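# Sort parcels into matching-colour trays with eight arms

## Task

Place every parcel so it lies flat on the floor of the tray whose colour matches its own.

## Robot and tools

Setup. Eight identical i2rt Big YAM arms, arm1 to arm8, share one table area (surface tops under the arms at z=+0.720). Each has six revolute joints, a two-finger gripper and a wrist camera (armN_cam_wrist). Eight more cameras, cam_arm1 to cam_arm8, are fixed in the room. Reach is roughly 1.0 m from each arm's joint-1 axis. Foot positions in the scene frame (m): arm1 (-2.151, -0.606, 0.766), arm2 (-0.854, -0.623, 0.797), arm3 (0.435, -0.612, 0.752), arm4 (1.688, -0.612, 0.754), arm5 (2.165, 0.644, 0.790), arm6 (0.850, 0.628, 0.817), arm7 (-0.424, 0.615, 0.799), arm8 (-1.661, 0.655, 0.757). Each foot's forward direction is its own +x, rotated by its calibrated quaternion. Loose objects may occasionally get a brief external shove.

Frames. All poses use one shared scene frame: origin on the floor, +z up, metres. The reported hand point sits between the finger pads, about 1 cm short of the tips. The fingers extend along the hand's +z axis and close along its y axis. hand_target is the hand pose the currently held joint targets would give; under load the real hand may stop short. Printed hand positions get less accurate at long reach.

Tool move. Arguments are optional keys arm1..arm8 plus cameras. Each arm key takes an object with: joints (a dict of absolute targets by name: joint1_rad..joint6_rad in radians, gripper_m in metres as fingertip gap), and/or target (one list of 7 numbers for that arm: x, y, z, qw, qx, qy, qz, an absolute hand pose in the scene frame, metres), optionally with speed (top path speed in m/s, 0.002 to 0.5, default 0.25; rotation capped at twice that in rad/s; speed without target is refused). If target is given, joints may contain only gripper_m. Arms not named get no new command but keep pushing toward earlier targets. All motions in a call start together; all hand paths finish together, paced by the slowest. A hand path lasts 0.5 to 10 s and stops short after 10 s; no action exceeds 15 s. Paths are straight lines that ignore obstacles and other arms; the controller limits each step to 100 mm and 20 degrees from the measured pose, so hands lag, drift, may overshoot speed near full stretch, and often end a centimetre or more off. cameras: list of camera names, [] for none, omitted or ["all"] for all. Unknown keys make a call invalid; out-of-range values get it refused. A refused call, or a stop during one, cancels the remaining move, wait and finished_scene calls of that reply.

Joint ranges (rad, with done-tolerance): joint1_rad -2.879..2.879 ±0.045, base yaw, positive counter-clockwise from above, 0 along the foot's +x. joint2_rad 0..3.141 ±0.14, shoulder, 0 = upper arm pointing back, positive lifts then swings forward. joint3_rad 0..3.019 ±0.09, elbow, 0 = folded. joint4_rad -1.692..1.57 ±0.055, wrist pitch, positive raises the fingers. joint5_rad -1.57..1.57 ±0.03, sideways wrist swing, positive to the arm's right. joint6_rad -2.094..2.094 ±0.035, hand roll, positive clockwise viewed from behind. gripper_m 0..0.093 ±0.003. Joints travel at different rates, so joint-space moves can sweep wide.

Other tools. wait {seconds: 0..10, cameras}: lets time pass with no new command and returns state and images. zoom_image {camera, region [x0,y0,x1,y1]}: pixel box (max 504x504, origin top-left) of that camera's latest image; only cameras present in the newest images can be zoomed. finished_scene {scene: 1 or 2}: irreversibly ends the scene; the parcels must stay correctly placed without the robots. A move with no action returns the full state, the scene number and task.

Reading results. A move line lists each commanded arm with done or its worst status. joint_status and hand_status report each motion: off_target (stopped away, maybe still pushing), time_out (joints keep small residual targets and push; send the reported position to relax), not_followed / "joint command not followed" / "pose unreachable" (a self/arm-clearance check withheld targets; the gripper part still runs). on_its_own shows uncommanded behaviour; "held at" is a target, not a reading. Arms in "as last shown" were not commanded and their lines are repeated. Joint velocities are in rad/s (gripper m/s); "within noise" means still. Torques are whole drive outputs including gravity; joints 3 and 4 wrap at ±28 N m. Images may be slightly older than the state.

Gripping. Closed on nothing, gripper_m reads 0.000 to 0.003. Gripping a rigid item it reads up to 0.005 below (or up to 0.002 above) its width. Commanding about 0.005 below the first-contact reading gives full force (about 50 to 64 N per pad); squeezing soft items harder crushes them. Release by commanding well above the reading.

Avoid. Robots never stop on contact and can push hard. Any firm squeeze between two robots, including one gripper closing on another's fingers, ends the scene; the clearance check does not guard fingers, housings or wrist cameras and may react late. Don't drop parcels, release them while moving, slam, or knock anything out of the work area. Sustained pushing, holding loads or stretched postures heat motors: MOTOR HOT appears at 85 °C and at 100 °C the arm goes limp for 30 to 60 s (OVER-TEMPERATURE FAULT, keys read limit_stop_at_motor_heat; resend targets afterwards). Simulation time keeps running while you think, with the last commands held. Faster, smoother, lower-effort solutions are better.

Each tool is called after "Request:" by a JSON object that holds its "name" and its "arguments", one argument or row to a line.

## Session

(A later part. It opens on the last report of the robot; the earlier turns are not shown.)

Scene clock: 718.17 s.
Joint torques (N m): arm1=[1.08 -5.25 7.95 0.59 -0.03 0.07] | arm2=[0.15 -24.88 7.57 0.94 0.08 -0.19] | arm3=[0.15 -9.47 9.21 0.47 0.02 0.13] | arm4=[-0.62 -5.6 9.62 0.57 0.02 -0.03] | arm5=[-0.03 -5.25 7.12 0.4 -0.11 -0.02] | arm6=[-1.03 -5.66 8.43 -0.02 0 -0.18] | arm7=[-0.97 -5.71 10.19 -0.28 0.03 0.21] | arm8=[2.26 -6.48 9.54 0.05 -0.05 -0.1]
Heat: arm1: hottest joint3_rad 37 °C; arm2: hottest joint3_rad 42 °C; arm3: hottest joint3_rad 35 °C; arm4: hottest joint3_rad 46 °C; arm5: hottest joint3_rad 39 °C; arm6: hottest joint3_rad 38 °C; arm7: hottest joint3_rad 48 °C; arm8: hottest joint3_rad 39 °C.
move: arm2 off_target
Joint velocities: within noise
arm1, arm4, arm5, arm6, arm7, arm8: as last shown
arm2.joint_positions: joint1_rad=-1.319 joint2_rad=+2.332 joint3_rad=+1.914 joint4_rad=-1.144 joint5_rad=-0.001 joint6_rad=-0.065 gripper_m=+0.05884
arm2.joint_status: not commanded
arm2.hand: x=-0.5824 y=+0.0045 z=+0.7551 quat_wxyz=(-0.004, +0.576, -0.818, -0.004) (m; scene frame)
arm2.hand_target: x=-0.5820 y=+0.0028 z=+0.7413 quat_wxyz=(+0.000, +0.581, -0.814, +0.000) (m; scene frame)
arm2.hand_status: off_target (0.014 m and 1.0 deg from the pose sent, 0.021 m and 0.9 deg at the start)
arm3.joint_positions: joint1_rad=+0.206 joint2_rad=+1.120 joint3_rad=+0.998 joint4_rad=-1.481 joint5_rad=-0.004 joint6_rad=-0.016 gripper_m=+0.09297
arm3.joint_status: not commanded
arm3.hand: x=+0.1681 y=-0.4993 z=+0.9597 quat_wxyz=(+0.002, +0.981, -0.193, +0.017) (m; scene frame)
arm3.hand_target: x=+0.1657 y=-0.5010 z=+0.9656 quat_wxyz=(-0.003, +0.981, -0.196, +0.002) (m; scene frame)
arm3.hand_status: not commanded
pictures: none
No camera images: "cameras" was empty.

Now at grip height; release.

Request:
{"name": "move", "arguments": {
  "arm2": {"joints":{"gripper_m":0.093}},
  "cameras": []
}}

Request:
{"name": "move", "arguments": {
  "arm2": {"target":[-0.582,0.006,0.94,0,0.581,-0.814,0],"speed":0.2},
  "cameras": []
}}

Request:
{"name": "move", "arguments": {
  "arm2": {"joints":{"joint2_rad":1.1,"joint3_rad":1.0,"joint4_rad":-1.47,"joint5_rad":0,"joint6_rad":0}},
  "cameras": []
}}

Request:
{"name": "move", "arguments": {
  "arm7": {"target":[-0.588,-0.015,0.9,0,0.814,0.581,0]},
  "cameras": ["arm7_cam_wrist"]
}}

Scene clock: 726.43 s.
Joint torques (N m): arm1=[0.97 -5.25 7.9 0.64 -0.03 0.07] | arm2=[0.15 -24.82 7.57 0.94 0.08 -0.19] | arm3=[0.26 -9.52 9.2 0.49 0.03 0.12] | arm4=[-0.62 -5.6 9.62 0.57 0.02 -0.03] | arm5=[-0.09 -5.42 7.04 0.44 -0.13 -0.02] | arm6=[-1.03 -5.66 8.42 0.01 -0.01 -0.18] | arm7=[-1.08 -5.83 10.22 -0.27 0.05 0.21] | arm8=[2.26 -6.59 9.55 0.13 -0.05 -0.1]
Heat: arm1: hottest joint3_rad 36 °C; arm2: hottest joint3_rad 41 °C; arm3: hottest joint3_rad 35 °C; arm4: hottest joint3_rad 46 °C; arm5: hottest joint3_rad 39 °C; arm6: hottest joint3_rad 38 °C; arm7: hottest joint3_rad 48 °C; arm8: hottest joint3_rad 39 °C.
move: arm2 done
Joint velocities: within noise
arm1.joint_positions: joint1_rad=-1.552 joint2_rad=+1.103 joint3_rad=+1.010 joint4_rad=-1.478 joint5_rad=+0.003 joint6_rad=-0.007 gripper_m=+0.09289
arm1.joint_status: not commanded
arm1.hand: x=-2.2680 y=-0.8719 z=+0.9862 quat_wxyz=(-0.004, -0.833, -0.553, +0.002) (m; scene frame)
arm1.hand_target: x=-2.2683 y=-0.8705 z=+0.9831 quat_wxyz=(-0.005, -0.836, -0.548, +0.002) (m; scene frame)
arm1.hand_status: not commanded
arm2.joint_positions: joint1_rad=-1.319 joint2_rad=+2.332 joint3_rad=+1.914 joint4_rad=-1.143 joint5_rad=-0.001 joint6_rad=-0.065 gripper_m=+0.09281
arm2.joint_status: all done
arm2.hand: x=-0.5823 y=+0.0046 z=+0.7551 quat_wxyz=(-0.004, +0.576, -0.817, -0.004) (m; scene frame)
arm2.hand_target: x=-0.5820 y=+0.0029 z=+0.7413 quat_wxyz=(+0.000, +0.581, -0.814, +0.000) (m; scene frame)
arm2.hand_status: not commanded
arm3, arm4, arm5, arm6, arm7, arm8: as last shown
pictures: none
No camera images: "cameras" was empty.

Scene clock: 728.30 s.
Joint torques (N m): arm1=[1.14 -5.07 7.94 0.62 -0.04 0.07] | arm2=[0.32 -25.23 12 0.09 0.09 -0.17] | arm3=[0.21 -9.52 9.2 0.49 0.02 0.12] | arm4=[-0.62 -5.6 9.62 0.57 0.02 -0.03] | arm5=[0.09 -5.54 7.13 0.43 -0.14 -0.07] | arm6=[-1.03 -5.66 8.43 -0.01 0 -0.18] | arm7=[-1.2 -5.83 10.18 -0.27 0.03 0.21] | arm8=[1.85 -6.65 9.57 0.05 -0.04 -0.11]
Heat: arm1: hottest joint3_rad 36 °C; arm2: hottest joint3_rad 42 °C; arm3: hottest joint3_rad 35 °C; arm4: hottest joint3_rad 46 °C; arm5: hottest joint3_rad 39 °C; arm6: hottest joint3_rad 38 °C; arm7: hottest joint3_rad 48 °C; arm8: hottest joint3_rad 39 °C.
move: arm2 off_target
Joint velocities: within noise
arm1, arm3, arm4, arm5, arm6, arm7, arm8: as last shown
arm2.joint_positions: joint1_rad=-1.319 joint2_rad=+2.203 joint3_rad=+2.151 joint4_rad=-1.547 joint5_rad=-0.001 joint6_rad=-0.065 gripper_m=+0.09292
arm2.joint_status: not commanded
arm2.hand: x=-0.5858 y=-0.0037 z=+0.9284 quat_wxyz=(+0.012, +0.576, -0.817, +0.006) (m; scene frame)
arm2.hand_target: x=-0.5822 y=+0.0054 z=+0.9399 quat_wxyz=(+0.000, +0.581, -0.814, +0.000) (m; scene frame)
arm2.hand_status: off_target (0.016 m and 1.7 deg from the pose sent, 0.185 m and 0.9 deg at the start)
pictures: none
No camera images: "cameras" was empty.

Scene clock: 730.27 s.
Joint torques (N m): arm1=[0.97 -5.42 7.88 0.66 0 0.08] | arm2=[0.32 -8.06 8.23 0.69 0.06 0.08] | arm3=[0.26 -9.52 9.18 0.46 0.02 0.13] | arm4=[-0.62 -5.6 9.61 0.57 0.02 -0.03] | arm5=[-0.26 -5.13 7.15 0.53 -0.12 -0.03] | arm6=[-0.97 -5.66 8.44 -0.01 -0.01 -0.18] | arm7=[-1.03 -5.89 10.24 -0.25 0.03 0.21] | arm8=[1.96 -6.53 9.47 0.08 -0.06 -0.1]
Heat: arm1: hottest joint3_rad 36 °C; arm2: hottest joint3_rad 42 °C; arm3: hottest joint3_rad 35 °C; arm4: hottest joint3_rad 46 °C; arm5: hottest joint3_rad 39 °C; arm6: hottest joint3_rad 38 °C; arm7: hottest joint3_rad 48 °C; arm8: hottest joint3_rad 39 °C.
move: arm2 done
Joint velocities: within noise
arm1, arm3, arm4, arm5, arm6, arm7, arm8: as last shown
arm2.joint_positions: joint1_rad=-1.319 joint2_rad=+1.107 joint3_rad=+1.002 joint4_rad=-1.475 joint5_rad=-0.001 joint6_rad=-0.013 gripper_m=+0.09292
arm2.joint_status: all done
arm2.hand: x=-0.7384 y=-0.3565 z=+1.0112 quat_wxyz=(+0.004, +0.555, -0.832, +0.001) (m; scene frame)
arm2.hand_target: x=-0.7384 y=-0.3564 z=+1.0125 quat_wxyz=(-0.001, +0.549, -0.836, -0.001) (m; scene frame)
arm2.hand_status: not commanded
pictures: none
No camera images: "cameras" was empty.

Scene clock: 732.83 s.
Joint torques (N m): arm1=[0.91 -4.84 7.92 0.61 -0.01 0.1] | arm2=[0.32 -8.06 8.23 0.69 0.06 0.07] | arm3=[0.26 -9.52 9.2 0.47 0.02 0.13] | arm4=[-0.62 -5.6 9.61 0.57 0.03 -0.03] | arm5=[-0.03 -5.19 6.99 0.57 -0.1 -0.02] | arm6=[-1.03 -5.54 8.43 0.01 -0.01 -0.17] | arm7=[-0.21 -16.38 15.08 -0.25 -0.01 0.21] | arm8=[2.2 -6.36 9.47 0.14 -0.05 -0.1]
Heat: arm1: hottest joint3_rad 36 °C; arm2: hottest joint3_rad 41 °C; arm3: hottest joint3_rad 35 °C; arm4: hottest joint3_rad 46 °C; arm5: hottest joint3_rad 39 °C; arm6: hottest joint3_rad 38 °C; arm7: hottest joint3_rad 49 °C; arm8: hottest joint3_rad 39 °C.
move: arm7 off_target
Joint velocities: within noise
arm1, arm2, arm3, arm4: as last shown
arm5.joint_positions: joint1_rad=+1.466 joint2_rad=+1.110 joint3_rad=+0.995 joint4_rad=-1.477 joint5_rad=+0.000 joint6_rad=-0.001 gripper_m=+0.09288
arm5.joint_status: not commanded
arm5.hand: x=+2.0602 y=+0.3734 z=+0.9987 quat_wxyz=(-0.007, +0.824, +0.567, +0.012) (m; scene frame)
arm5.hand_target: x=+2.0615 y=+0.3707 z=+1.0030 quat_wxyz=(-0.001, +0.822, +0.570, +0.003) (m; scene frame)
arm5.hand_status: not commanded
arm6.joint_positions: joint1_rad=-1.253 joint2_rad=+1.119 joint3_rad=+0.998 joint4_rad=-1.466 joint5_rad=+0.001 joint6_rad=+0.009 gripper_m=+0.09289
arm6.joint_status: not commanded
arm6.hand: x=+0.7633 y=+0.3488 z=+1.0261 quat_wxyz=(+0.005, -0.807, -0.590, -0.006) (m; scene frame)
arm6.hand_target: x=+0.7626 y=+0.3511 z=+1.0320 quat_wxyz=(+0.000, -0.806, -0.591, +0.000) (m; scene frame)
arm6.hand_status: not commanded
arm7.joint_positions: joint1_rad=-1.187 joint2_rad=+2.089 joint3_rad=+1.855 joint4_rad=-1.365 joint5_rad=-0.002 joint6_rad=+0.066 gripper_m=+0.09397
arm7.joint_status: not commanded
arm7.hand: x=-0.5837 y=+0.0022 z=+0.8893 quat_wxyz=(+0.009, -0.811, -0.585, -0.012) (m; scene frame)
arm7.hand_target: x=-0.5878 y=-0.0141 z=+0.9002 quat_wxyz=(-0.001, -0.814, -0.581, +0.001) (m; scene frame)
arm7.hand_status: off_target (0.021 m and 1.8 deg from the pose sent, 0.375 m and 4.9 deg at the start)
arm8.joint_positions: joint1_rad=+0.363 joint2_rad=+1.111 joint3_rad=+1.004 joint4_rad=-1.476 joint5_rad=-0.001 joint6_rad=+0.007 gripper_m=+0.09293
arm8.joint_status: not commanded
arm8.hand: x=-1.7313 y=+0.3728 z=+0.9711 quat_wxyz=(+0.003, -0.790, -0.613, -0.005) (m; scene frame)
arm8.hand_target: x=-1.7307 y=+0.3731 z=+0.9726 quat_wxyz=(-0.001, -0.787, -0.617, +0.001) (m; scene frame)
arm8.hand_status: not commanded
pictures: arm7_cam_wrist
camera_calibration:
arm7_cam_wrist: T_world_to_cam=[[-0.953476, 0.301148, 0.0139278, -0.572785], [0.249956, 0.763877, 0.594991, -0.378527], [0.168541, 0.570791, -0.803612, 0.933107], [0, 0, 0, 1]] pos_world=[-0.608789, -0.0709679, 0.983053]

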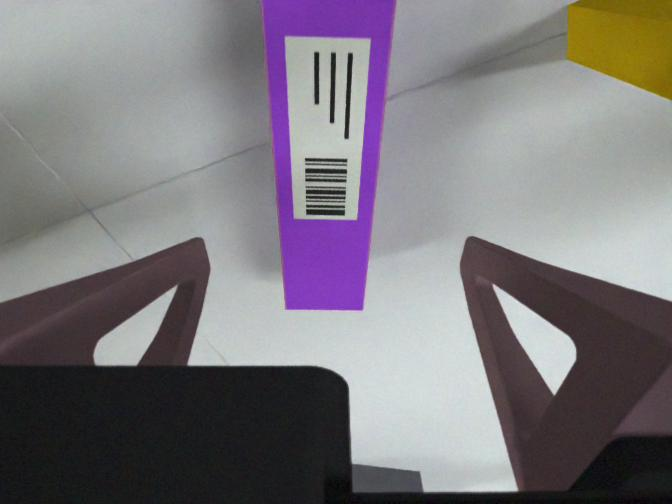

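Request:
{"name": "move", "arguments": {
  "arm7": {"target":[-0.585,-0.021,0.81,0,0.814,0.581,0],"speed":0.15},
  "cameras": ["arm7_cam_wrist"]
}}

Scene clock: 740.07 s.
Joint torques (N m): arm1=[0.85 -5.3 7.9 0.5 -0.06 0.07] | arm2=[0.32 -8.06 8.23 0.69 0.05 0.07] | arm3=[0.21 -9.35 9.2 0.46 0.03 0.13] | arm4=[-0.62 -5.6 9.62 0.57 0.02 -0.03] | arm5=[0.09 -5.3 7.01 0.54 -0.13 -0.05] | arm6=[-1.08 -5.6 8.43 0.01 -0.01 -0.18] | arm7=[0.44 -17.32 8.9 0.58 0 0.21] | arm8=[1.96 -6.59 9.54 0.1 -0.05 -0.1]
Heat: arm1: hottest joint3_rad 36 °C; arm2: hottest joint3_rad 41 °C; arm3: hottest joint3_rad 35 °C; arm4: hottest joint3_rad 46 °C; arm5: hottest joint3_rad 39 °C; arm6: hottest joint3_rad 38 °C; arm7: hottest joint3_rad 50 °C; arm8: hottest joint3_rad 39 °C.
move: arm7 off_target
Joint velocities: within noise
arm1, arm2, arm3, arm4, arm5, arm6, arm8: as last shown
arm7.joint_positions: joint1_rad=-1.187 joint2_rad=+2.186 joint3_rad=+1.833 joint4_rad=-1.209 joint5_rad=-0.002 joint6_rad=+0.073 gripper_m=+0.09397
arm7.joint_status: not commanded
arm7.hand: x=-0.5897 y=-0.0205 z=+0.8202 quat_wxyz=(-0.003, -0.813, -0.582, +0.002) (m; scene frame)
arm7.hand_target: x=-0.5850 y=-0.0208 z=+0.8100 quat_wxyz=(+0.000, -0.814, -0.581, +0.000) (m; scene frame)
arm7.hand_status: off_target (0.011 m and 0.4 deg from the pose sent, 0.083 m and 1.8 deg at the start)
pictures: arm7_cam_wrist
camera_calibration:
arm7_cam_wrist: T_world_to_cam=[[-0.951278, 0.308101, 0.0120394, -0.567756], [0.260705, 0.782864, 0.564939, -0.287217], [0.164633, 0.540553, -0.825044, 0.906126], [0, 0, 0, 1]] pos_world=[-0.614393, -0.0900309, 0.91669]

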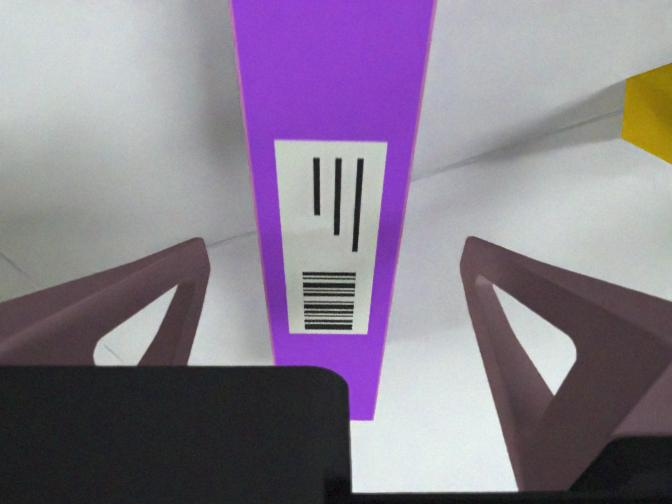

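Request:
{"name": "move", "arguments": {
  "arm7": {"target":[-0.578,-0.009,0.757,0,0.814,0.581,0],"speed":0.1},
  "cameras": ["arm7_cam_wrist"]
}}

Scene clock: 750.93 s.
Joint torques (N m): arm1=[0.79 -5.3 7.88 0.64 0 0.07] | arm2=[0.32 -8.06 8.23 0.69 0.06 0.07] | arm3=[0.21 -9.41 9.21 0.46 0.02 0.14] | arm4=[-0.62 -5.6 9.62 0.57 0.02 -0.03] | arm5=[0.21 -4.95 6.99 0.4 -0.12 -0.05] | arm6=[-1.03 -5.66 8.43 -0.01 -0.01 -0.17] | arm7=[0.32 -16.73 8.27 0.61 0.01 0.2] | arm8=[1.9 -6.77 9.46 0.09 -0.06 -0.11]
Heat: arm1: hottest joint3_rad 36 °C; arm2: hottest joint3_rad 40 °C; arm3: hottest joint3_rad 35 °C; arm4: hottest joint3_rad 46 °C; arm5: hottest joint3_rad 39 °C; arm6: hottest joint3_rad 38 °C; arm7: hottest joint3_rad 50 °C; arm8: hottest joint3_rad 39 °C.
move: arm7 off_target
Joint velocities: within noise
arm1, arm2, arm3, arm4, arm5, arm6, arm8: as last shown
arm2.hand: x=-0.7384 y=-0.3565 z=+1.0112 quat_wxyz=(+0.004, +0.554, -0.832, +0.001) (m; scene frame)
arm7.joint_positions: joint1_rad=-1.183 joint2_rad=+2.211 joint3_rad=+1.737 joint4_rad=-1.080 joint5_rad=-0.002 joint6_rad=+0.079 gripper_m=+0.09397
arm7.joint_status: not commanded
arm7.hand: x=-0.5848 y=-0.0112 z=+0.7712 quat_wxyz=(-0.005, -0.814, -0.581, +0.005) (m; scene frame)
arm7.hand_target: x=-0.5781 y=-0.0087 z=+0.7573 quat_wxyz=(+0.000, -0.814, -0.581, +0.000) (m; scene frame)
arm7.hand_status: off_target (0.016 m and 0.9 deg from the pose sent, 0.065 m and 0.4 deg at the start)
pictures: arm7_cam_wrist
camera_calibration:
arm7_cam_wrist: T_world_to_cam=[[-0.950654, 0.310043, 0.011415, -0.564447], [0.263296, 0.786764, 0.558281, -0.261394], [0.16411, 0.533738, -0.829573, 0.862976], [0, 0, 0, 1]] pos_world=[-0.609393, -0.0799449, 0.868276]

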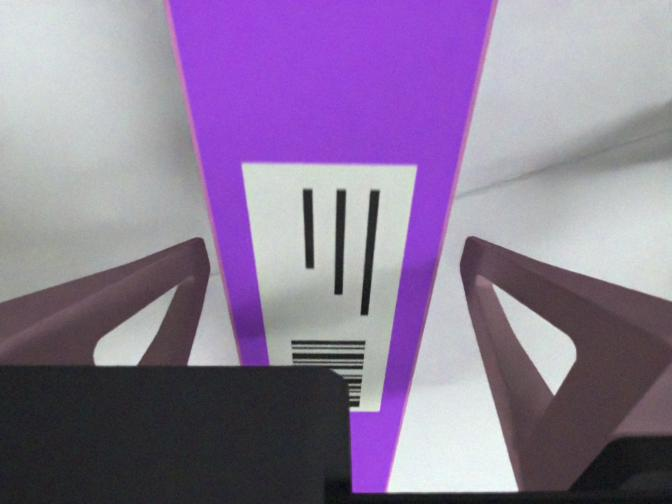

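Request:
{"name": "move", "arguments": {
  "arm7": {"target":[-0.576,-0.010,0.741,0,0.814,0.581,0],"speed":0.08},
  "cameras": []
}}

Request:
{"name": "move", "arguments": {
  "arm7": {"joints":{"gripper_m":0.05}},
  "cameras": []
}}

Request:
{"name": "move", "arguments": {
  "arm7": {"target":[-0.580,-0.010,0.95,0,0.814,0.581,0],"speed":0.2},
  "cameras": ["arm7_cam_wrist"]
}}

Scene clock: 759.93 s.
Joint torques (N m): arm1=[1.2 -5.19 7.88 0.58 -0.03 0.07] | arm2=[0.32 -8.06 8.23 0.69 0.06 0.07] | arm3=[0.26 -9.52 9.22 0.49 0.03 0.13] | arm4=[-0.67 -5.6 9.61 0.57 0.02 -0.03] | arm5=[-0.32 -5.01 7.04 0.61 -0.15 -0.06] | arm6=[-1.03 -5.71 8.4 -0.01 0 -0.17] | arm7=[0.56 -16.91 7.56 0.58 0.02 0.22] | arm8=[2.02 -6.42 9.47 0.06 -0.07 -0.1]
Heat: arm1: hottest joint3_rad 36 °C; arm2: hottest joint3_rad 40 °C; arm3: hottest joint3_rad 35 °C; arm4: hottest joint3_rad 46 °C; arm5: hottest joint3_rad 39 °C; arm6: hottest joint3_rad 38 °C; arm7: hottest joint3_rad 49 °C; arm8: hottest joint3_rad 39 °C.
move: arm7 off_target
Joint velocities: within noise
arm1, arm2, arm3, arm5, arm6, arm8: as last shown
arm4.joint_positions: joint1_rad=-1.877 joint2_rad=+1.108 joint3_rad=+1.007 joint4_rad=-1.478 joint5_rad=-0.002 joint6_rad=+0.009 gripper_m=+0.09290
arm4.joint_status: not commanded
arm4.hand: x=+1.8656 y=-0.8424 z=+0.9694 quat_wxyz=(+0.006, -0.450, -0.893, +0.004) (m; scene frame)
arm4.hand_target: x=+1.8636 y=-0.8429 z=+0.9689 quat_wxyz=(+0.003, -0.449, -0.894, +0.007) (m; scene frame)
arm4.hand_status: not commanded
arm7.joint_positions: joint1_rad=-1.179 joint2_rad=+2.230 joint3_rad=+1.737 joint4_rad=-1.052 joint5_rad=-0.002 joint6_rad=+0.082 gripper_m=+0.09397
arm7.joint_status: not commanded
arm7.hand: x=-0.5836 y=-0.0152 z=+0.7589 quat_wxyz=(-0.008, -0.814, -0.581, +0.008) (m; scene frame)
arm7.hand_target: x=-0.5762 y=-0.0096 z=+0.7413 quat_wxyz=(+0.000, -0.814, -0.581, +0.000) (m; scene frame)
arm7.hand_status: off_target (0.020 m and 1.3 deg from the pose sent, 0.031 m and 0.9 deg at the start)
pictures: none
No camera images: "cameras" was empty.

Scene clock: 760.53 s.
Joint torques (N m): arm1=[1.38 -5.19 7.84 0.69 -0.01 0.07] | arm2=[0.32 -8.06 8.23 0.69 0.06 0.07] | arm3=[0.32 -9.52 9.21 0.46 0.03 0.12] | arm4=[-0.62 -5.6 9.62 0.57 0.02 -0.03] | arm5=[-0.56 -4.89 7.15 0.59 -0.09 -0.05] | arm6=[-1.03 -5.66 8.43 -0.01 -0.01 -0.17] | arm7=[0.38 -16.79 7.6 0.61 0 0.21] | arm8=[2.2 -6.53 9.47 0.05 -0.06 -0.1]
Heat: arm1: hottest joint3_rad 36 °C; arm2: hottest joint3_rad 40 °C; arm3: hottest joint3_rad 35 °C; arm4: hottest joint3_rad 46 °C; arm5: hottest joint3_rad 39 °C; arm6: hottest joint3_rad 38 °C; arm7: hottest joint3_rad 49 °C; arm8: hottest joint3_rad 39 °C.
move: arm7 off_target
Joint velocities: within noise
arm1, arm2, arm4, arm5, arm6, arm8: as last shown
arm3.joint_positions: joint1_rad=+0.206 joint2_rad=+1.120 joint3_rad=+0.998 joint4_rad=-1.481 joint5_rad=-0.004 joint6_rad=-0.016 gripper_m=+0.09297
arm3.joint_status: not commanded
arm3.hand: x=+0.1681 y=-0.4993 z=+0.9597 quat_wxyz=(+0.002, +0.981, -0.193, +0.017) (m; scene frame)
arm3.hand_target: x=+0.1657 y=-0.5010 z=+0.9656 quat_wxyz=(-0.003, +0.981, -0.196, +0.002) (m; scene frame)
arm3.hand_status: not commanded
arm7.joint_positions: joint1_rad=-1.179 joint2_rad=+2.230 joint3_rad=+1.737 joint4_rad=-1.052 joint5_rad=-0.002 joint6_rad=+0.083 gripper_m=+0.06043
arm7.joint_status: gripper_m off_target (ended at +0.06046, target +0.05000)
arm7.hand: x=-0.5836 y=-0.0152 z=+0.7589 quat_wxyz=(-0.008, -0.814, -0.581, +0.008) (m; scene frame)
arm7.hand_target: x=-0.5762 y=-0.0096 z=+0.7413 quat_wxyz=(+0.000, -0.814, -0.581, +0.000) (m; scene frame)
arm7.hand_status: not commanded
pictures: none
No camera images: "cameras" was empty.

Scene clock: 762.43 s.
Joint torques (N m): arm1=[1.26 -5.25 7.84 0.69 -0.03 0.07] | arm2=[0.32 -8.06 8.21 0.68 0.06 0.07] | arm3=[0.15 -9.64 9.22 0.47 0.02 0.12] | arm4=[-0.62 -5.6 9.61 0.55 0.02 -0.03] | arm5=[-0.15 -5.19 7.23 0.64 -0.12 -0.06] | arm6=[-1.03 -5.6 8.42 0.01 -0.01 -0.18] | arm7=[-0.21 -17.55 15.43 -0.34 0 0.14] | arm8=[2.08 -6.36 9.48 0.06 -0.05 -0.09]
Heat: arm1: hottest joint3_rad 36 °C; arm2: hottest joint3_rad 39 °C; arm3: hottest joint3_rad 35 °C; arm4: hottest joint3_rad 46 °C; arm5: hottest joint3_rad 39 °C; arm6: hottest joint3_rad 38 °C; arm7: hottest joint3_rad 49 °C; arm8: hottest joint3_rad 39 °C.
move: arm7 off_target
Joint velocities: within noise
arm1.joint_positions: joint1_rad=-1.552 joint2_rad=+1.103 joint3_rad=+1.010 joint4_rad=-1.478 joint5_rad=+0.003 joint6_rad=-0.007 gripper_m=+0.09289
arm1.joint_status: not commanded
arm1.hand: x=-2.2680 y=-0.8719 z=+0.9862 quat_wxyz=(-0.004, -0.833, -0.553, +0.002) (m; scene frame)
arm1.hand_target: x=-2.2683 y=-0.8705 z=+0.9831 quat_wxyz=(-0.005, -0.836, -0.548, +0.002) (m; scene frame)
arm1.hand_status: not commanded
arm2, arm3, arm4, arm5, arm6, arm8: as last shown
arm7.joint_positions: joint1_rad=-1.179 joint2_rad=+2.064 joint3_rad=+1.912 joint4_rad=-1.469 joint5_rad=-0.002 joint6_rad=+0.083 gripper_m=+0.06043
arm7.joint_status: not commanded
arm7.hand: x=-0.5776 y=+0.0075 z=+0.9259 quat_wxyz=(+0.017, -0.814, -0.581, -0.021) (m; scene frame)
arm7.hand_target: x=-0.5797 y=-0.0086 z=+0.9502 quat_wxyz=(+0.000, -0.814, -0.581, +0.000) (m; scene frame)
arm7.hand_status: off_target (0.030 m and 3.0 deg from the pose sent, 0.191 m and 1.3 deg at the start)
pictures: arm7_cam_wrist
camera_calibration:
arm7_cam_wrist: T_world_to_cam=[[-0.950629, 0.309922, 0.0159188, -0.569355], [0.254182, 0.748179, 0.612878, -0.419905], [0.178034, 0.586666, -0.790017, 0.95122], [0, 0, 0, 1]] pos_world=[-0.603862, -0.0674292, 1.01789]

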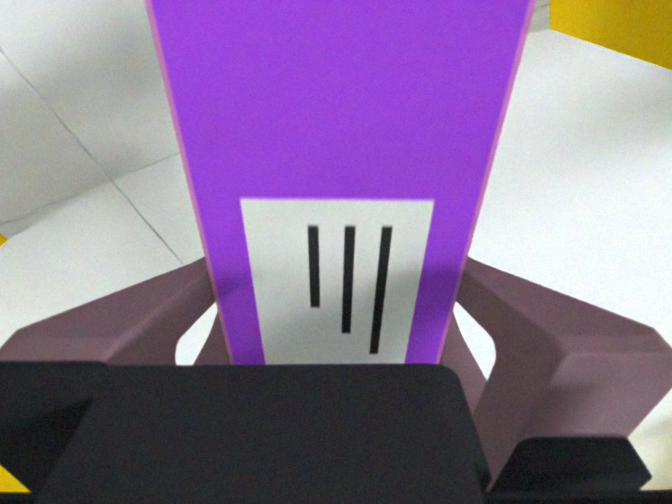

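Request:
{"name": "move", "arguments": {
  "arm7": {"target":[-0.542,0.15,1.0,0,0.814,0.581,0]},
  "cameras": []
}}

Request:
{"name": "move", "arguments": {
  "arm7": {"joints":{"joint2_rad":1.1,"joint3_rad":1.0,"joint4_rad":-1.47,"joint5_rad":0,"joint6_rad":0}},
  "cameras": []
}}

Request:
{"name": "move", "arguments": {
  "arm7": {"joints":{"joint1_rad":2.166}},
  "cameras": []
}}

Request:
{"name": "move", "arguments": {
  "arm7": {"target":[-0.394,1.305,0.96,0,0.690,-0.724,0]},
  "cameras": ["arm7_cam_wrist","cam_arm7"]
}}

Scene clock: 771.83 s.
Joint torques (N m): arm1=[1.08 -5.19 7.95 0.57 -0.03 0.05] | arm2=[0.32 -8.06 8.23 0.69 0.06 0.07] | arm3=[0.26 -9.58 9.21 0.5 0.03 0.12] | arm4=[-0.62 -5.6 9.62 0.57 0.02 -0.03] | arm5=[-0.5 -4.78 7.02 0.53 -0.12 -0.05] | arm6=[-1.08 -5.71 8.43 -0.01 0 -0.18] | arm7=[-0.56 -12.75 8.99 0.53 0 0.1] | arm8=[2.02 -6.71 9.51 0.02 -0.06 -0.09]
Heat: arm1: hottest joint3_rad 36 °C; arm2: hottest joint3_rad 39 °C; arm3: hottest joint3_rad 35 °C; arm4: hottest joint3_rad 46 °C; arm5: hottest joint3_rad 39 °C; arm6: hottest joint3_rad 38 °C; arm7: hottest joint3_rad 52 °C; arm8: hottest joint3_rad 39 °C.
move: arm7 done
Joint velocities: within noise
arm1, arm2, arm3, arm4, arm5, arm6, arm8: as last shown
arm7.joint_positions: joint1_rad=-1.179 joint2_rad=+1.609 joint3_rad=+1.458 joint4_rad=-1.425 joint5_rad=-0.002 joint6_rad=+0.083 gripper_m=+0.06043
arm7.joint_status: not commanded
arm7.hand: x=-0.5417 y=+0.1487 z=+1.0007 quat_wxyz=(+0.002, -0.814, -0.581, -0.004) (m; scene frame)
arm7.hand_target: x=-0.5421 y=+0.1500 z=+1.0000 quat_wxyz=(+0.000, -0.814, -0.581, +0.000) (m; scene frame)
arm7.hand_status: done (0.001 m and 0.5 deg from the pose sent, 0.164 m and 3.0 deg at the start)
pictures: none
No camera images: "cameras" was empty.

Scene clock: 773.20 s.
Joint torques (N m): arm1=[0.97 -5.25 7.82 0.57 -0.03 0.08] | arm2=[0.32 -8.12 8.23 0.69 0.06 0.07] | arm3=[0.26 -9.52 9.24 0.44 0.02 0.12] | arm4=[-0.62 -5.6 9.62 0.57 0.02 -0.03] | arm5=[-0.15 -5.19 6.95 0.58 -0.12 -0.02] | arm6=[-1.03 -5.6 8.43 0.02 -0.01 -0.17] | arm7=[-0.38 -6.01 9.1 -0.1 0.03 0.01] | arm8=[1.9 -6.48 9.48 0.03 -0.05 -0.11]
Heat: arm1: hottest joint3_rad 36 °C; arm2: hottest joint3_rad 39 °C; arm3: hottest joint3_rad 35 °C; arm4: hottest joint3_rad 46 °C; arm5: hottest joint3_rad 39 °C; arm6: hottest joint3_rad 38 °C; arm7: hottest joint3_rad 52 °C; arm8: hottest joint3_rad 39 °C.
move: arm7 done
Joint velocities: within noise
arm1, arm3, arm4, arm5, arm6, arm8: as last shown
arm2.joint_positions: joint1_rad=-1.319 joint2_rad=+1.107 joint3_rad=+1.002 joint4_rad=-1.475 joint5_rad=-0.001 joint6_rad=-0.013 gripper_m=+0.09292
arm2.joint_status: not commanded
arm2.hand: x=-0.7384 y=-0.3565 z=+1.0112 quat_wxyz=(+0.004, +0.554, -0.832, +0.001) (m; scene frame)
arm2.hand_target: x=-0.7384 y=-0.3564 z=+1.0125 quat_wxyz=(-0.001, +0.549, -0.836, -0.001) (m; scene frame)
arm2.hand_status: not commanded
arm7.joint_positions: joint1_rad=-1.179 joint2_rad=+1.102 joint3_rad=+1.012 joint4_rad=-1.464 joint5_rad=-0.002 joint6_rad=+0.010 gripper_m=+0.06043
arm7.joint_status: all done
arm7.hand: x=-0.4963 y=+0.3275 z=+1.0171 quat_wxyz=(-0.005, -0.792, -0.610, +0.005) (m; scene frame)
arm7.hand_target: x=-0.4958 y=+0.3325 z=+1.0133 quat_wxyz=(+0.001, -0.790, -0.614, +0.000) (m; scene frame)
arm7.hand_status: not commanded
pictures: none
No camera images: "cameras" was empty.

Scene clock: 775.77 s.
Joint torques (N m): arm1=[1.2 -5.36 7.91 0.59 -0.04 0.08] | arm2=[0.32 -8.06 8.23 0.69 0.06 0.07] | arm3=[0.26 -9.47 9.2 0.46 0.02 0.13] | arm4=[-0.62 -5.6 9.62 0.57 0.02 -0.03] | arm5=[-0.21 -5.6 7.01 0.53 -0.11 -0.03] | arm6=[-1.03 -5.6 8.43 -0.02 -0.01 -0.17] | arm7=[0.38 -6.18 9.16 -0.09 0.02 0.03] | arm8=[2.08 -6.48 9.5 0.06 -0.06 -0.11]
Heat: arm1: hottest joint3_rad 36 °C; arm2: hottest joint3_rad 39 °C; arm3: hottest joint3_rad 35 °C; arm4: hottest joint3_rad 46 °C; arm5: hottest joint3_rad 39 °C; arm6: hottest joint3_rad 38 °C; arm7: hottest joint3_rad 51 °C; arm8: hottest joint3_rad 39 °C.
move: arm7 done
Joint velocities: within noise
arm1, arm2, arm3, arm4: as last shown
arm5.joint_positions: joint1_rad=+1.466 joint2_rad=+1.110 joint3_rad=+0.995 joint4_rad=-1.477 joint5_rad=+0.000 joint6_rad=-0.001 gripper_m=+0.09288
arm5.joint_status: not commanded
arm5.hand: x=+2.0602 y=+0.3734 z=+0.9987 quat_wxyz=(-0.007, +0.824, +0.567, +0.012) (m; scene frame)
arm5.hand_target: x=+2.0615 y=+0.3707 z=+1.0030 quat_wxyz=(-0.001, +0.822, +0.570, +0.003) (m; scene frame)
arm5.hand_status: not commanded
arm6.joint_positions: joint1_rad=-1.253 joint2_rad=+1.119 joint3_rad=+0.998 joint4_rad=-1.466 joint5_rad=+0.001 joint6_rad=+0.009 gripper_m=+0.09289
arm6.joint_status: not commanded
arm6.hand: x=+0.7633 y=+0.3488 z=+1.0261 quat_wxyz=(+0.005, -0.807, -0.590, -0.006) (m; scene frame)
arm6.hand_target: x=+0.7626 y=+0.3511 z=+1.0320 quat_wxyz=(+0.000, -0.806, -0.591, +0.000) (m; scene frame)
arm6.hand_status: not commanded
arm7.joint_positions: joint1_rad=+2.157 joint2_rad=+1.104 joint3_rad=+1.012 joint4_rad=-1.464 joint5_rad=-0.002 joint6_rad=+0.009 gripper_m=+0.06052
arm7.joint_status: all done
arm7.hand: x=-0.4076 y=+0.9098 z=+1.0181 quat_wxyz=(-0.005, +0.685, -0.729, -0.007) (m; scene frame)
arm7.hand_target: x=-0.4102 y=+0.9048 z=+1.0148 quat_wxyz=(-0.001, +0.691, -0.723, -0.002) (m; scene frame)
arm7.hand_status: not commanded
arm8.joint_positions: joint1_rad=+0.363 joint2_rad=+1.111 joint3_rad=+1.004 joint4_rad=-1.476 joint5_rad=-0.001 joint6_rad=+0.007 gripper_m=+0.09293
arm8.joint_status: not commanded
arm8.hand: x=-1.7313 y=+0.3728 z=+0.9711 quat_wxyz=(+0.003, -0.790, -0.613, -0.005) (m; scene frame)
arm8.hand_target: x=-1.7307 y=+0.3731 z=+0.9726 quat_wxyz=(-0.001, -0.787, -0.617, +0.001) (m; scene frame)
arm8.hand_status: not commanded
pictures: none
No camera images: "cameras" was empty.

Scene clock: 778.57 s.
Joint torques (N m): arm1=[0.79 -5.36 7.88 0.65 -0.02 0.08] | arm2=[0.32 -8.06 8.23 0.69 0.06 0.07] | arm3=[0.21 -9.47 9.2 0.49 0.03 0.13] | arm4=[-0.62 -5.6 9.62 0.55 0.02 -0.03] | arm5=[-0.38 -4.66 6.99 0.5 -0.11 -0.04] | arm6=[-0.97 -5.6 8.42 -0.02 -0.01 -0.17] | arm7=[0.44 -18.37 15.9 -0.46 0.05 0.1] | arm8=[2.08 -6.77 9.55 0.12 -0.07 -0.1]
Heat: arm1: hottest joint3_rad 36 °C; arm2: hottest joint3_rad 39 °C; arm3: hottest joint3_rad 35 °C; arm4: hottest joint3_rad 46 °C; arm5: hottest joint3_rad 39 °C; arm6: hottest joint3_rad 38 °C; arm7: hottest joint3_rad 52 °C; arm8: hottest joint3_rad 39 °C.
move: arm7 off_target
Joint velocities: within noise
arm1, arm2, arm3, arm4, arm5, arm6, arm8: as last shown
arm7.joint_positions: joint1_rad=+2.160 joint2_rad=+2.215 joint3_rad=+2.216 joint4_rad=-1.608 joint5_rad=-0.002 joint6_rad=+0.009 gripper_m=+0.06052
arm7.joint_status: not commanded
arm7.hand: x=-0.3893 y=+1.2901 z=+0.9484 quat_wxyz=(+0.013, +0.686, -0.728, +0.011) (m; scene frame)
arm7.hand_target: x=-0.3942 y=+1.3039 z=+0.9599 quat_wxyz=(-0.001, +0.690, -0.724, -0.001) (m; scene frame)
arm7.hand_status: off_target (0.019 m and 2.0 deg from the pose sent, 0.400 m and 1.3 deg at the start)
pictures: arm7_cam_wrist, cam_arm7
camera_calibration:
arm7_cam_wrist: T_world_to_cam=[[0.999012, -0.0431379, 0.0107124, 0.431296], [-0.0409845, -0.800738, 0.597611, 0.456632], [-0.0172018, -0.597459, -0.801715, 1.6458], [0, 0, 0, 1]] pos_world=[-0.383844, 1.36755, 1.04196]

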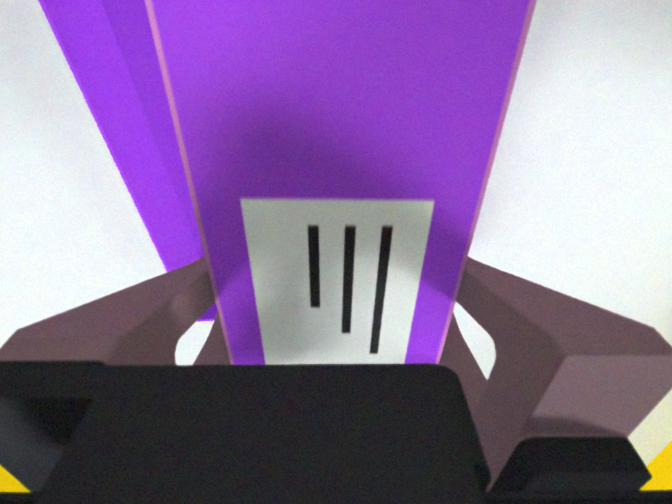

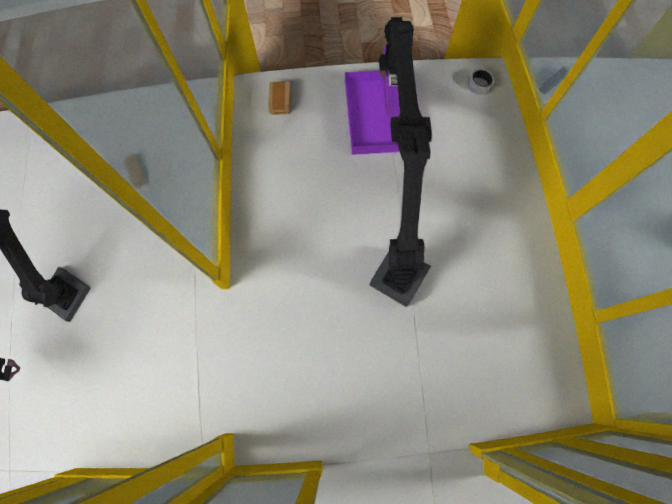

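Request:
{"name": "move", "arguments": {
  "arm7": {"target":[-0.410,1.308,0.90,0,0.690,-0.724,0],"speed":0.15},
  "cameras": ["arm7_cam_wrist","cam_arm7"]
}}

Request:
{"name": "zoom_image", "arguments": {
  "camera": "cam_arm7",
  "region": [300, 20, 468, 188]
}}

Scene clock: 796.70 s.
Joint torques (N m): arm1=[0.85 -5.48 7.88 0.58 -0.01 0.06] | arm2=[0.32 -8.06 8.21 0.69 0.06 0.07] | arm3=[0.32 -9.41 9.21 0.47 0.03 0.12] | arm4=[-0.62 -5.6 9.61 0.57 0.02 -0.03] | arm5=[-0.32 -5.07 7.12 0.61 -0.1 -0.1] | arm6=[-1.03 -5.66 8.42 -0.01 -0.01 -0.18] | arm7=[0.15 -18.73 9.54 0.54 0.05 0.21] | arm8=[2.08 -6.71 9.44 0.02 -0.03 -0.1]
Heat: arm1: hottest joint3_rad 36 °C; arm2: hottest joint3_rad 39 °C; arm3: hottest joint3_rad 35 °C; arm4: hottest joint3_rad 46 °C; arm5: hottest joint3_rad 39 °C; arm6: hottest joint3_rad 38 °C; arm7: hottest joint3_rad 55 °C; arm8: hottest joint3_rad 39 °C.
move: arm7 off_target
Joint velocities: within noise
arm1, arm2, arm3, arm4, arm5, arm6, arm8: as last shown
arm7.joint_positions: joint1_rad=+2.186 joint2_rad=+2.244 joint3_rad=+2.167 joint4_rad=-1.491 joint5_rad=-0.002 joint6_rad=+0.019 gripper_m=+0.06052
arm7.joint_status: not commanded
arm7.hand: x=-0.4068 y=+1.3069 z=+0.9099 quat_wxyz=(-0.001, +0.692, -0.722, -0.003) (m; scene frame)
arm7.hand_target: x=-0.4099 y=+1.3079 z=+0.9000 quat_wxyz=(+0.000, +0.690, -0.724, +0.000) (m; scene frame)
arm7.hand_status: off_target (0.011 m and 0.5 deg from the pose sent, 0.056 m and 2.0 deg at the start)
pictures: arm7_cam_wrist, cam_arm7
camera_calibration:
arm7_cam_wrist: T_world_to_cam=[[0.999557, -0.0276423, 0.0110317, 0.4295], [-0.0290314, -0.823916, 0.565967, 0.55633], [-0.00655545, -0.566037, -0.824354, 1.60853], [0, 0, 0, 1]] pos_world=[-0.402614, 1.38073, 1.00639]

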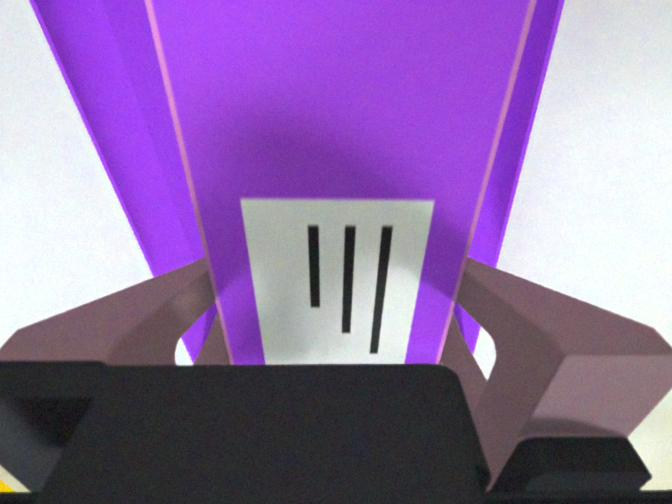

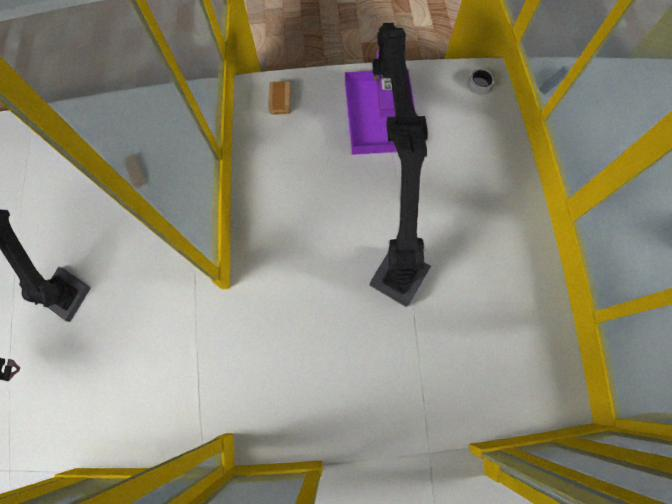

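Scaled by 3.000.

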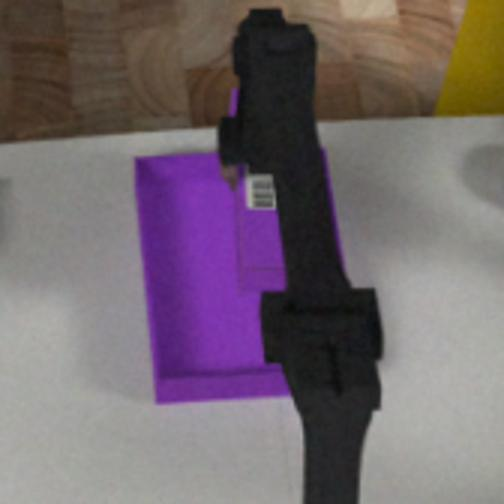

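Request:
{"name": "move", "arguments": {
  "arm7": {"target":[-0.428,1.295,0.85,0,0.690,-0.724,0],"speed":0.12},
  "cameras": ["arm7_cam_wrist","cam_arm7"]
}}

Request:
{"name": "zoom_image", "arguments": {
  "camera": "cam_arm7",
  "region": [300, 20, 468, 188]
}}

Scene clock: 805.87 s.
Joint torques (N m): arm1=[0.73 -5.25 7.83 0.64 -0.01 0.08] | arm2=[0.32 -8.06 8.21 0.69 0.06 0.07] | arm3=[0.21 -9.47 9.25 0.49 0.03 0.13] | arm4=[-0.62 -5.6 9.62 0.57 0.02 -0.03] | arm5=[0.03 -5.19 6.98 0.5 -0.15 -0.06] | arm6=[-1.03 -5.66 8.42 -0.02 -0.01 -0.17] | arm7=[0.15 -19.25 8.84 0.54 0.03 0.22] | arm8=[1.9 -6.53 9.51 0.06 -0.06 -0.1]
Heat: arm1: hottest joint3_rad 36 °C; arm2: hottest joint3_rad 39 °C; arm3: hottest joint3_rad 35 °C; arm4: hottest joint3_rad 46 °C; arm5: hottest joint3_rad 39 °C; arm6: hottest joint3_rad 38 °C; arm7: hottest joint3_rad 53 °C; arm8: hottest joint3_rad 39 °C.
move: arm7 done
Joint velocities: within noise
arm1, arm2, arm3, arm5, arm6, arm8: as last shown
arm4.joint_positions: joint1_rad=-1.877 joint2_rad=+1.108 joint3_rad=+1.007 joint4_rad=-1.478 joint5_rad=-0.002 joint6_rad=+0.009 gripper_m=+0.09290
arm4.joint_status: not commanded
arm4.hand: x=+1.8656 y=-0.8424 z=+0.9694 quat_wxyz=(+0.006, -0.450, -0.893, +0.004) (m; scene frame)
arm4.hand_target: x=+1.8636 y=-0.8429 z=+0.9689 quat_wxyz=(+0.003, -0.449, -0.894, +0.007) (m; scene frame)
arm4.hand_status: not commanded
arm7.joint_positions: joint1_rad=+2.212 joint2_rad=+2.244 joint3_rad=+2.012 joint4_rad=-1.346 joint5_rad=-0.002 joint6_rad=+0.045 gripper_m=+0.06052
arm7.joint_status: not commanded
arm7.hand: x=-0.4247 y=+1.2956 z=+0.8514 quat_wxyz=(+0.003, +0.692, -0.722, +0.001) (m; scene frame)
arm7.hand_target: x=-0.4279 y=+1.2950 z=+0.8499 quat_wxyz=(+0.000, +0.690, -0.724, +0.000) (m; scene frame)
arm7.hand_status: done (0.004 m and 0.4 deg from the pose sent, 0.065 m and 0.4 deg at the start)
pictures: arm7_cam_wrist, cam_arm7
camera_calibration:
arm7_cam_wrist: T_world_to_cam=[[0.999547, -0.0278893, 0.0113316, 0.447813], [-0.0293362, -0.81798, 0.574498, 0.564575], [-0.00675333, -0.57457, -0.818427, 1.55961], [0, 0, 0, 1]] pos_world=[-0.420515, 1.37041, 0.947009]

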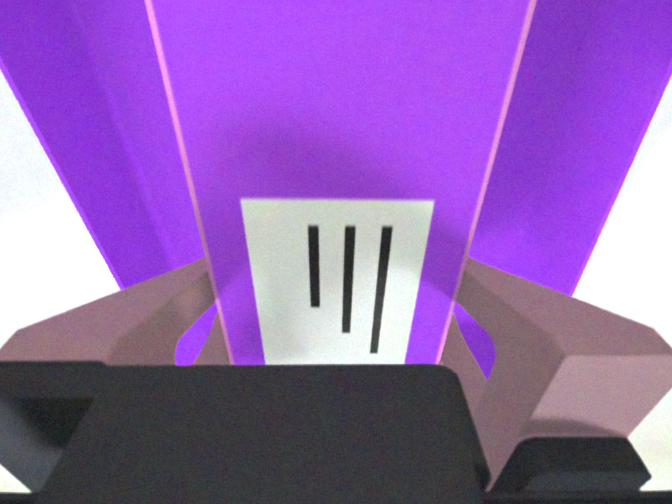

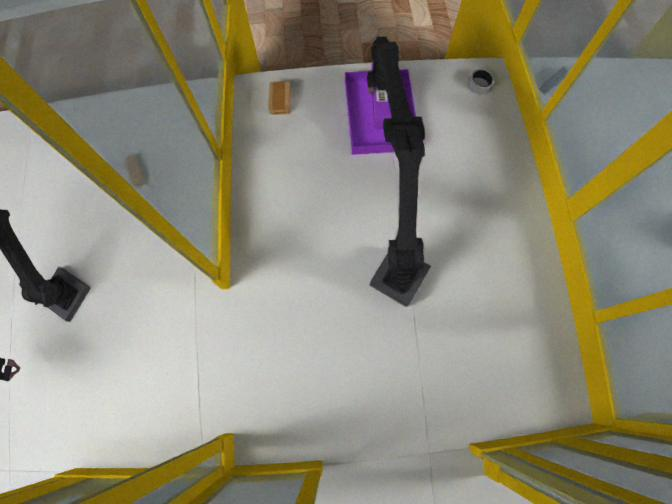

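Scaled by 3.000.

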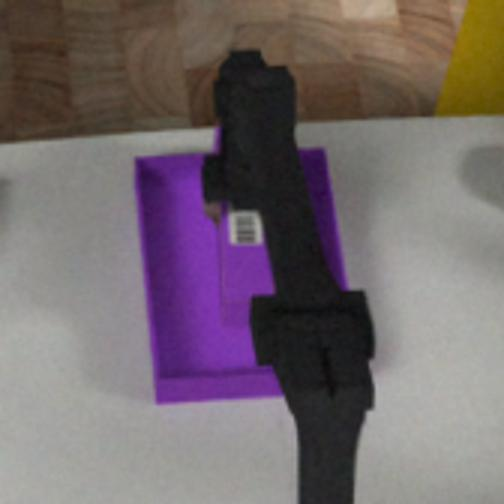

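Request:
{"name": "move", "arguments": {
  "arm7": {"target":[-0.426,1.286,0.795,0,0.690,-0.724,0],"speed":0.1},
  "cameras": ["arm7_cam_wrist","cam_arm7"]
}}

Request:
{"name": "zoom_image", "arguments": {
  "camera": "cam_arm7",
  "region": [300, 20, 468, 188]
}}

Scene clock: 817.00 s.
Joint torques (N m): arm1=[1.32 -5.66 7.95 0.54 -0.01 0.07] | arm2=[0.32 -8.06 8.23 0.68 0.06 0.07] | arm3=[0.21 -9.52 9.24 0.46 0.03 0.13] | arm4=[-0.62 -5.6 9.62 0.57 0.02 -0.03] | arm5=[-0.32 -5.19 7.09 0.51 -0.1 -0.06] | arm6=[-1.03 -5.54 8.44 -0.01 -0.01 -0.17] | arm7=[-0.21 -17.73 8.55 0.51 0.05 0.18] | arm8=[2.14 -6.59 9.51 0.12 -0.08 -0.1]
Heat: arm1: hottest joint3_rad 36 °C; arm2: hottest joint3_rad 38 °C; arm3: hottest joint3_rad 35 °C; arm4: hottest joint3_rad 46 °C; arm5: hottest joint3_rad 39 °C; arm6: hottest joint3_rad 38 °C; arm7: hottest joint3_rad 52 °C; arm8: hottest joint3_rad 39 °C.
move: arm7 off_target
Joint velocities: within noise
arm1, arm2, arm4, arm5, arm6, arm8: as last shown
arm3.joint_positions: joint1_rad=+0.206 joint2_rad=+1.120 joint3_rad=+0.998 joint4_rad=-1.481 joint5_rad=-0.004 joint6_rad=-0.016 gripper_m=+0.09297
arm3.joint_status: not commanded
arm3.hand: x=+0.1681 y=-0.4993 z=+0.9597 quat_wxyz=(+0.002, +0.981, -0.193, +0.017) (m; scene frame)
arm3.hand_target: x=+0.1657 y=-0.5010 z=+0.9656 quat_wxyz=(-0.003, +0.981, -0.196, +0.002) (m; scene frame)
arm3.hand_status: not commanded
arm7.joint_positions: joint1_rad=+2.212 joint2_rad=+2.246 joint3_rad=+1.902 joint4_rad=-1.214 joint5_rad=-0.002 joint6_rad=+0.046 gripper_m=+0.06052
arm7.joint_status: not commanded
arm7.hand: x=-0.4247 y=+1.2891 z=+0.8102 quat_wxyz=(-0.005, +0.691, -0.722, -0.007) (m; scene frame)
arm7.hand_target: x=-0.4259 y=+1.2857 z=+0.7951 quat_wxyz=(+0.000, +0.690, -0.724, +0.000) (m; scene frame)
arm7.hand_status: off_target (0.016 m and 0.9 deg from the pose sent, 0.057 m and 0.4 deg at the start)
pictures: arm7_cam_wrist, cam_arm7
camera_calibration:
arm7_cam_wrist: T_world_to_cam=[[0.999539, -0.0284542, 0.0106199, 0.449438], [-0.0295415, -0.82967, 0.557471, 0.611708], [-0.00705137, -0.557528, -0.830128, 1.50959], [0, 0, 0, 1]] pos_world=[-0.420515, 1.36194, 0.907374]

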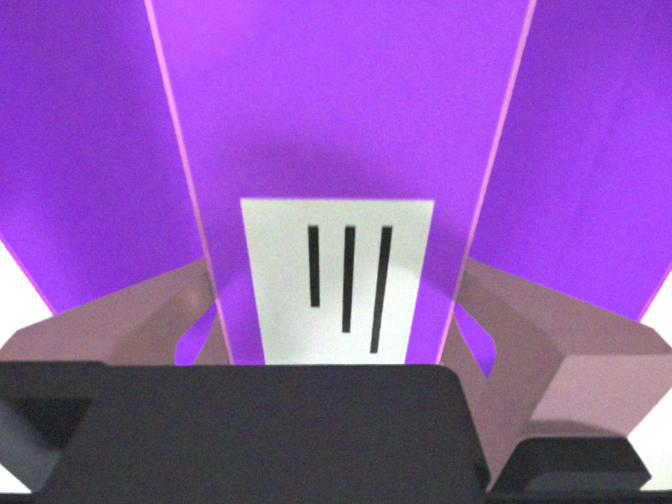

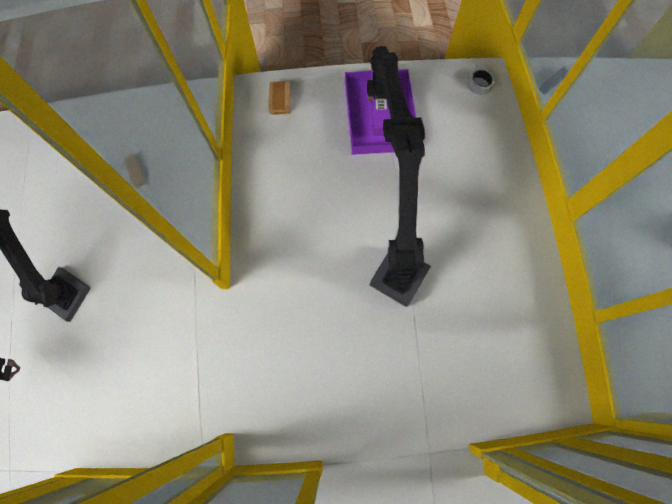

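Scaled by 3.000.

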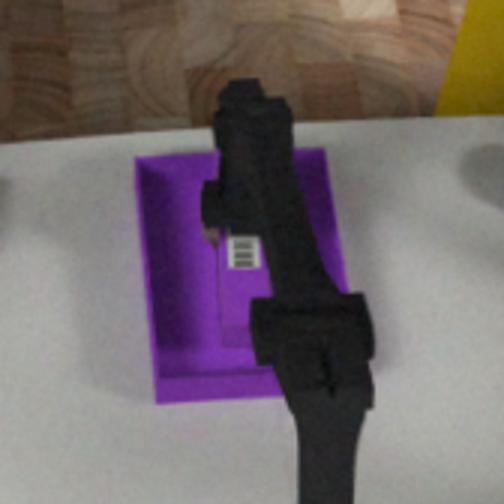

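Request:
{"name": "move", "arguments": {
  "arm7": {"target":[-0.424,1.287,0.765,0,0.690,-0.724,0],"speed":0.08},
  "cameras": ["cam_arm7"]
}}

Request:
{"name": "zoom_image", "arguments": {
  "camera": "cam_arm7",
  "region": [300, 20, 468, 188]
}}

Request:
{"name": "move", "arguments": {
  "arm7": {"target":[-0.424,1.287,0.75,0,0.690,-0.724,0],"speed":0.05},
  "cameras": []
}}

Scene clock: 824.43 s.
Joint torques (N m): arm1=[1.08 -5.13 7.97 0.68 -0.04 0.06] | arm2=[0.32 -8.06 8.23 0.69 0.06 0.07] | arm3=[0.21 -9.58 9.21 0.46 0.03 0.13] | arm4=[-0.62 -5.6 9.62 0.57 0.02 -0.03] | arm5=[-0.67 -4.78 6.98 0.54 -0.11 -0.05] | arm6=[-0.97 -5.66 8.44 -0.03 -0.01 -0.17] | arm7=[-0.44 -17.96 8.58 0.55 0.05 0.16] | arm8=[1.9 -6.71 9.46 0.06 -0.05 -0.11]
Heat: arm1: hottest joint3_rad 36 °C; arm2: hottest joint3_rad 38 °C; arm3: hottest joint3_rad 35 °C; arm4: hottest joint3_rad 46 °C; arm5: hottest joint3_rad 39 °C; arm6: hottest joint3_rad 38 °C; arm7: hottest joint3_rad 51 °C; arm8: hottest joint3_rad 39 °C.
move: arm7 off_target
Joint velocities: within noise
arm1.joint_positions: joint1_rad=-1.552 joint2_rad=+1.103 joint3_rad=+1.010 joint4_rad=-1.478 joint5_rad=+0.003 joint6_rad=-0.007 gripper_m=+0.09289
arm1.joint_status: not commanded
arm1.hand: x=-2.2680 y=-0.8719 z=+0.9862 quat_wxyz=(-0.004, -0.833, -0.553, +0.002) (m; scene frame)
arm1.hand_target: x=-2.2683 y=-0.8705 z=+0.9831 quat_wxyz=(-0.005, -0.836, -0.548, +0.002) (m; scene frame)
arm1.hand_status: not commanded
arm2, arm3, arm4, arm5, arm6, arm8: as last shown
arm7.joint_positions: joint1_rad=+2.212 joint2_rad=+2.286 joint3_rad=+1.882 joint4_rad=-1.160 joint5_rad=-0.002 joint6_rad=+0.046 gripper_m=+0.06052
arm7.joint_status: not commanded
arm7.hand: x=-0.4248 y=+1.2892 z=+0.7764 quat_wxyz=(-0.002, +0.691, -0.722, -0.004) (m; scene frame)
arm7.hand_target: x=-0.4240 y=+1.2869 z=+0.7651 quat_wxyz=(+0.000, +0.690, -0.724, +0.000) (m; scene frame)
arm7.hand_status: off_target (0.012 m and 0.6 deg from the pose sent, 0.045 m and 1.0 deg at the start)
pictures: cam_arm7

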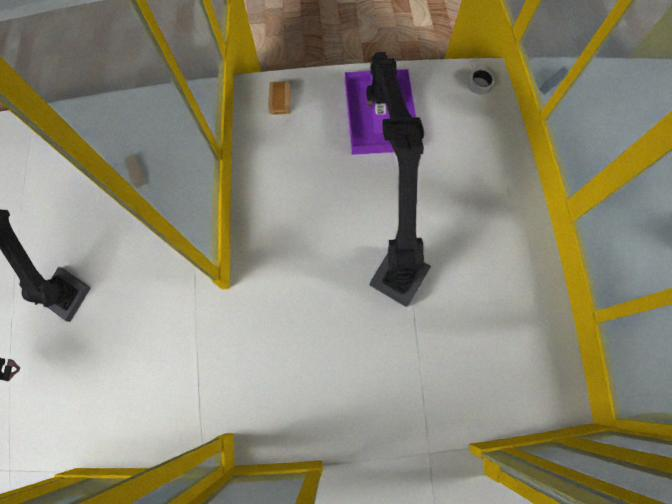

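Scaled by 3.000.

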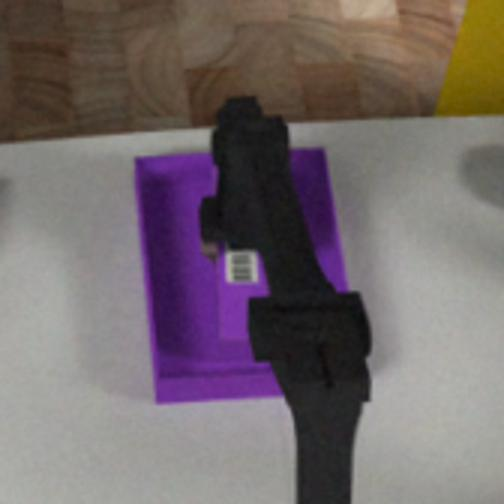

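Scene clock: 825.60 s.
Joint torques (N m): arm1=[0.79 -5.54 7.91 0.51 -0.03 0.07] | arm2=[0.32 -8.06 8.23 0.69 0.06 0.07] | arm3=[0.21 -9.58 9.22 0.47 0.03 0.13] | arm4=[-0.62 -5.6 9.61 0.57 0.02 -0.03] | arm5=[-0.38 -4.78 7.04 0.49 -0.12 -0.05] | arm6=[-1.03 -5.66 8.43 0.01 -0.01 -0.17] | arm7=[-0.38 -17.85 8.34 0.58 0.05 0.14] | arm8=[2.08 -6.48 9.52 0.09 -0.04 -0.1]
Heat: arm1: hottest joint3_rad 36 °C; arm2: hottest joint3_rad 38 °C; arm3: hottest joint3_rad 35 °C; arm4: hottest joint3_rad 46 °C; arm5: hottest joint3_rad 39 °C; arm6: hottest joint3_rad 38 °C; arm7: hottest joint3_rad 51 °C; arm8: hottest joint3_rad 39 °C.
move: arm7 off_target
Joint velocities: within noise
arm1, arm2, arm3, arm4, arm5, arm6, arm8: as last shown
arm7.joint_positions: joint1_rad=+2.212 joint2_rad=+2.300 joint3_rad=+1.876 joint4_rad=-1.134 joint5_rad=-0.002 joint6_rad=+0.046 gripper_m=+0.06052
arm7.joint_status: not commanded
arm7.hand: x=-0.4248 y=+1.2910 z=+0.7656 quat_wxyz=(-0.005, +0.691, -0.722, -0.007) (m; scene frame)
arm7.hand_target: x=-0.4240 y=+1.2867 z=+0.7503 quat_wxyz=(+0.000, +0.690, -0.724, +0.000) (m; scene frame)
arm7.hand_status: off_target (0.016 m and 0.9 deg from the pose sent, 0.027 m and 0.6 deg at the start)
pictures: none
No camera images: "cameras" was empty.

Grip z was .759; the tray floor adds ~3–8 mm. One more small step.

Request:
{"name": "move", "arguments": {
  "arm7": {"target":[-0.424,1.285,0.742,0,0.690,-0.724,0],"speed":0.04},
  "cameras": []
}}

Scene clock: 829.30 s.
Joint torques (N m): arm1=[0.97 -5.66 7.91 0.57 -0.03 0.07] | arm2=[0.32 -8.06 8.23 0.69 0.06 0.07] | arm3=[0.09 -9.41 9.18 0.47 0.03 0.13] | arm4=[-0.62 -5.54 9.62 0.57 0.02 -0.03] | arm5=[-0.32 -5.13 7.02 0.55 -0.13 -0.01] | arm6=[-1.03 -5.71 8.43 -0.02 -0.01 -0.17] | arm7=[-0.26 -17.44 7.9 0.62 0.05 0.14] | arm8=[2.02 -6.59 9.51 0.08 -0.06 -0.09]
Heat: arm1: hottest joint3_rad 36 °C; arm2: hottest joint3_rad 38 °C; arm3: hottest joint3_rad 35 °C; arm4: hottest joint3_rad 46 °C; arm5: hottest joint3_rad 39 °C; arm6: hottest joint3_rad 38 °C; arm7: hottest joint3_rad 50 °C; arm8: hottest joint3_rad 39 °C.
move: arm7 off_target
Joint velocities: within noise
arm1, arm3, arm4, arm5, arm6, arm8: as last shown
arm2.joint_positions: joint1_rad=-1.319 joint2_rad=+1.107 joint3_rad=+1.002 joint4_rad=-1.475 joint5_rad=-0.001 joint6_rad=-0.013 gripper_m=+0.09292
arm2.joint_status: not commanded
arm2.hand: x=-0.7384 y=-0.3565 z=+1.0112 quat_wxyz=(+0.004, +0.554, -0.832, +0.001) (m; scene frame)
arm2.hand_target: x=-0.7384 y=-0.3564 z=+1.0125 quat_wxyz=(-0.001, +0.549, -0.836, -0.001) (m; scene frame)
arm2.hand_status: not commanded
arm7.joint_positions: joint1_rad=+2.212 joint2_rad=+2.300 joint3_rad=+1.867 joint4_rad=-1.116 joint5_rad=-0.002 joint6_rad=+0.046 gripper_m=+0.06052
arm7.joint_status: not commanded
arm7.hand: x=-0.4248 y=+1.2917 z=+0.7623 quat_wxyz=(-0.007, +0.691, -0.722, -0.010) (m; scene frame)
arm7.hand_target: x=-0.4240 y=+1.2846 z=+0.7424 quat_wxyz=(+0.000, +0.690, -0.724, +0.000) (m; scene frame)
arm7.hand_status: off_target (0.021 m and 1.4 deg from the pose sent, 0.024 m and 0.9 deg at the start)
pictures: none
No camera images: "cameras" was empty.


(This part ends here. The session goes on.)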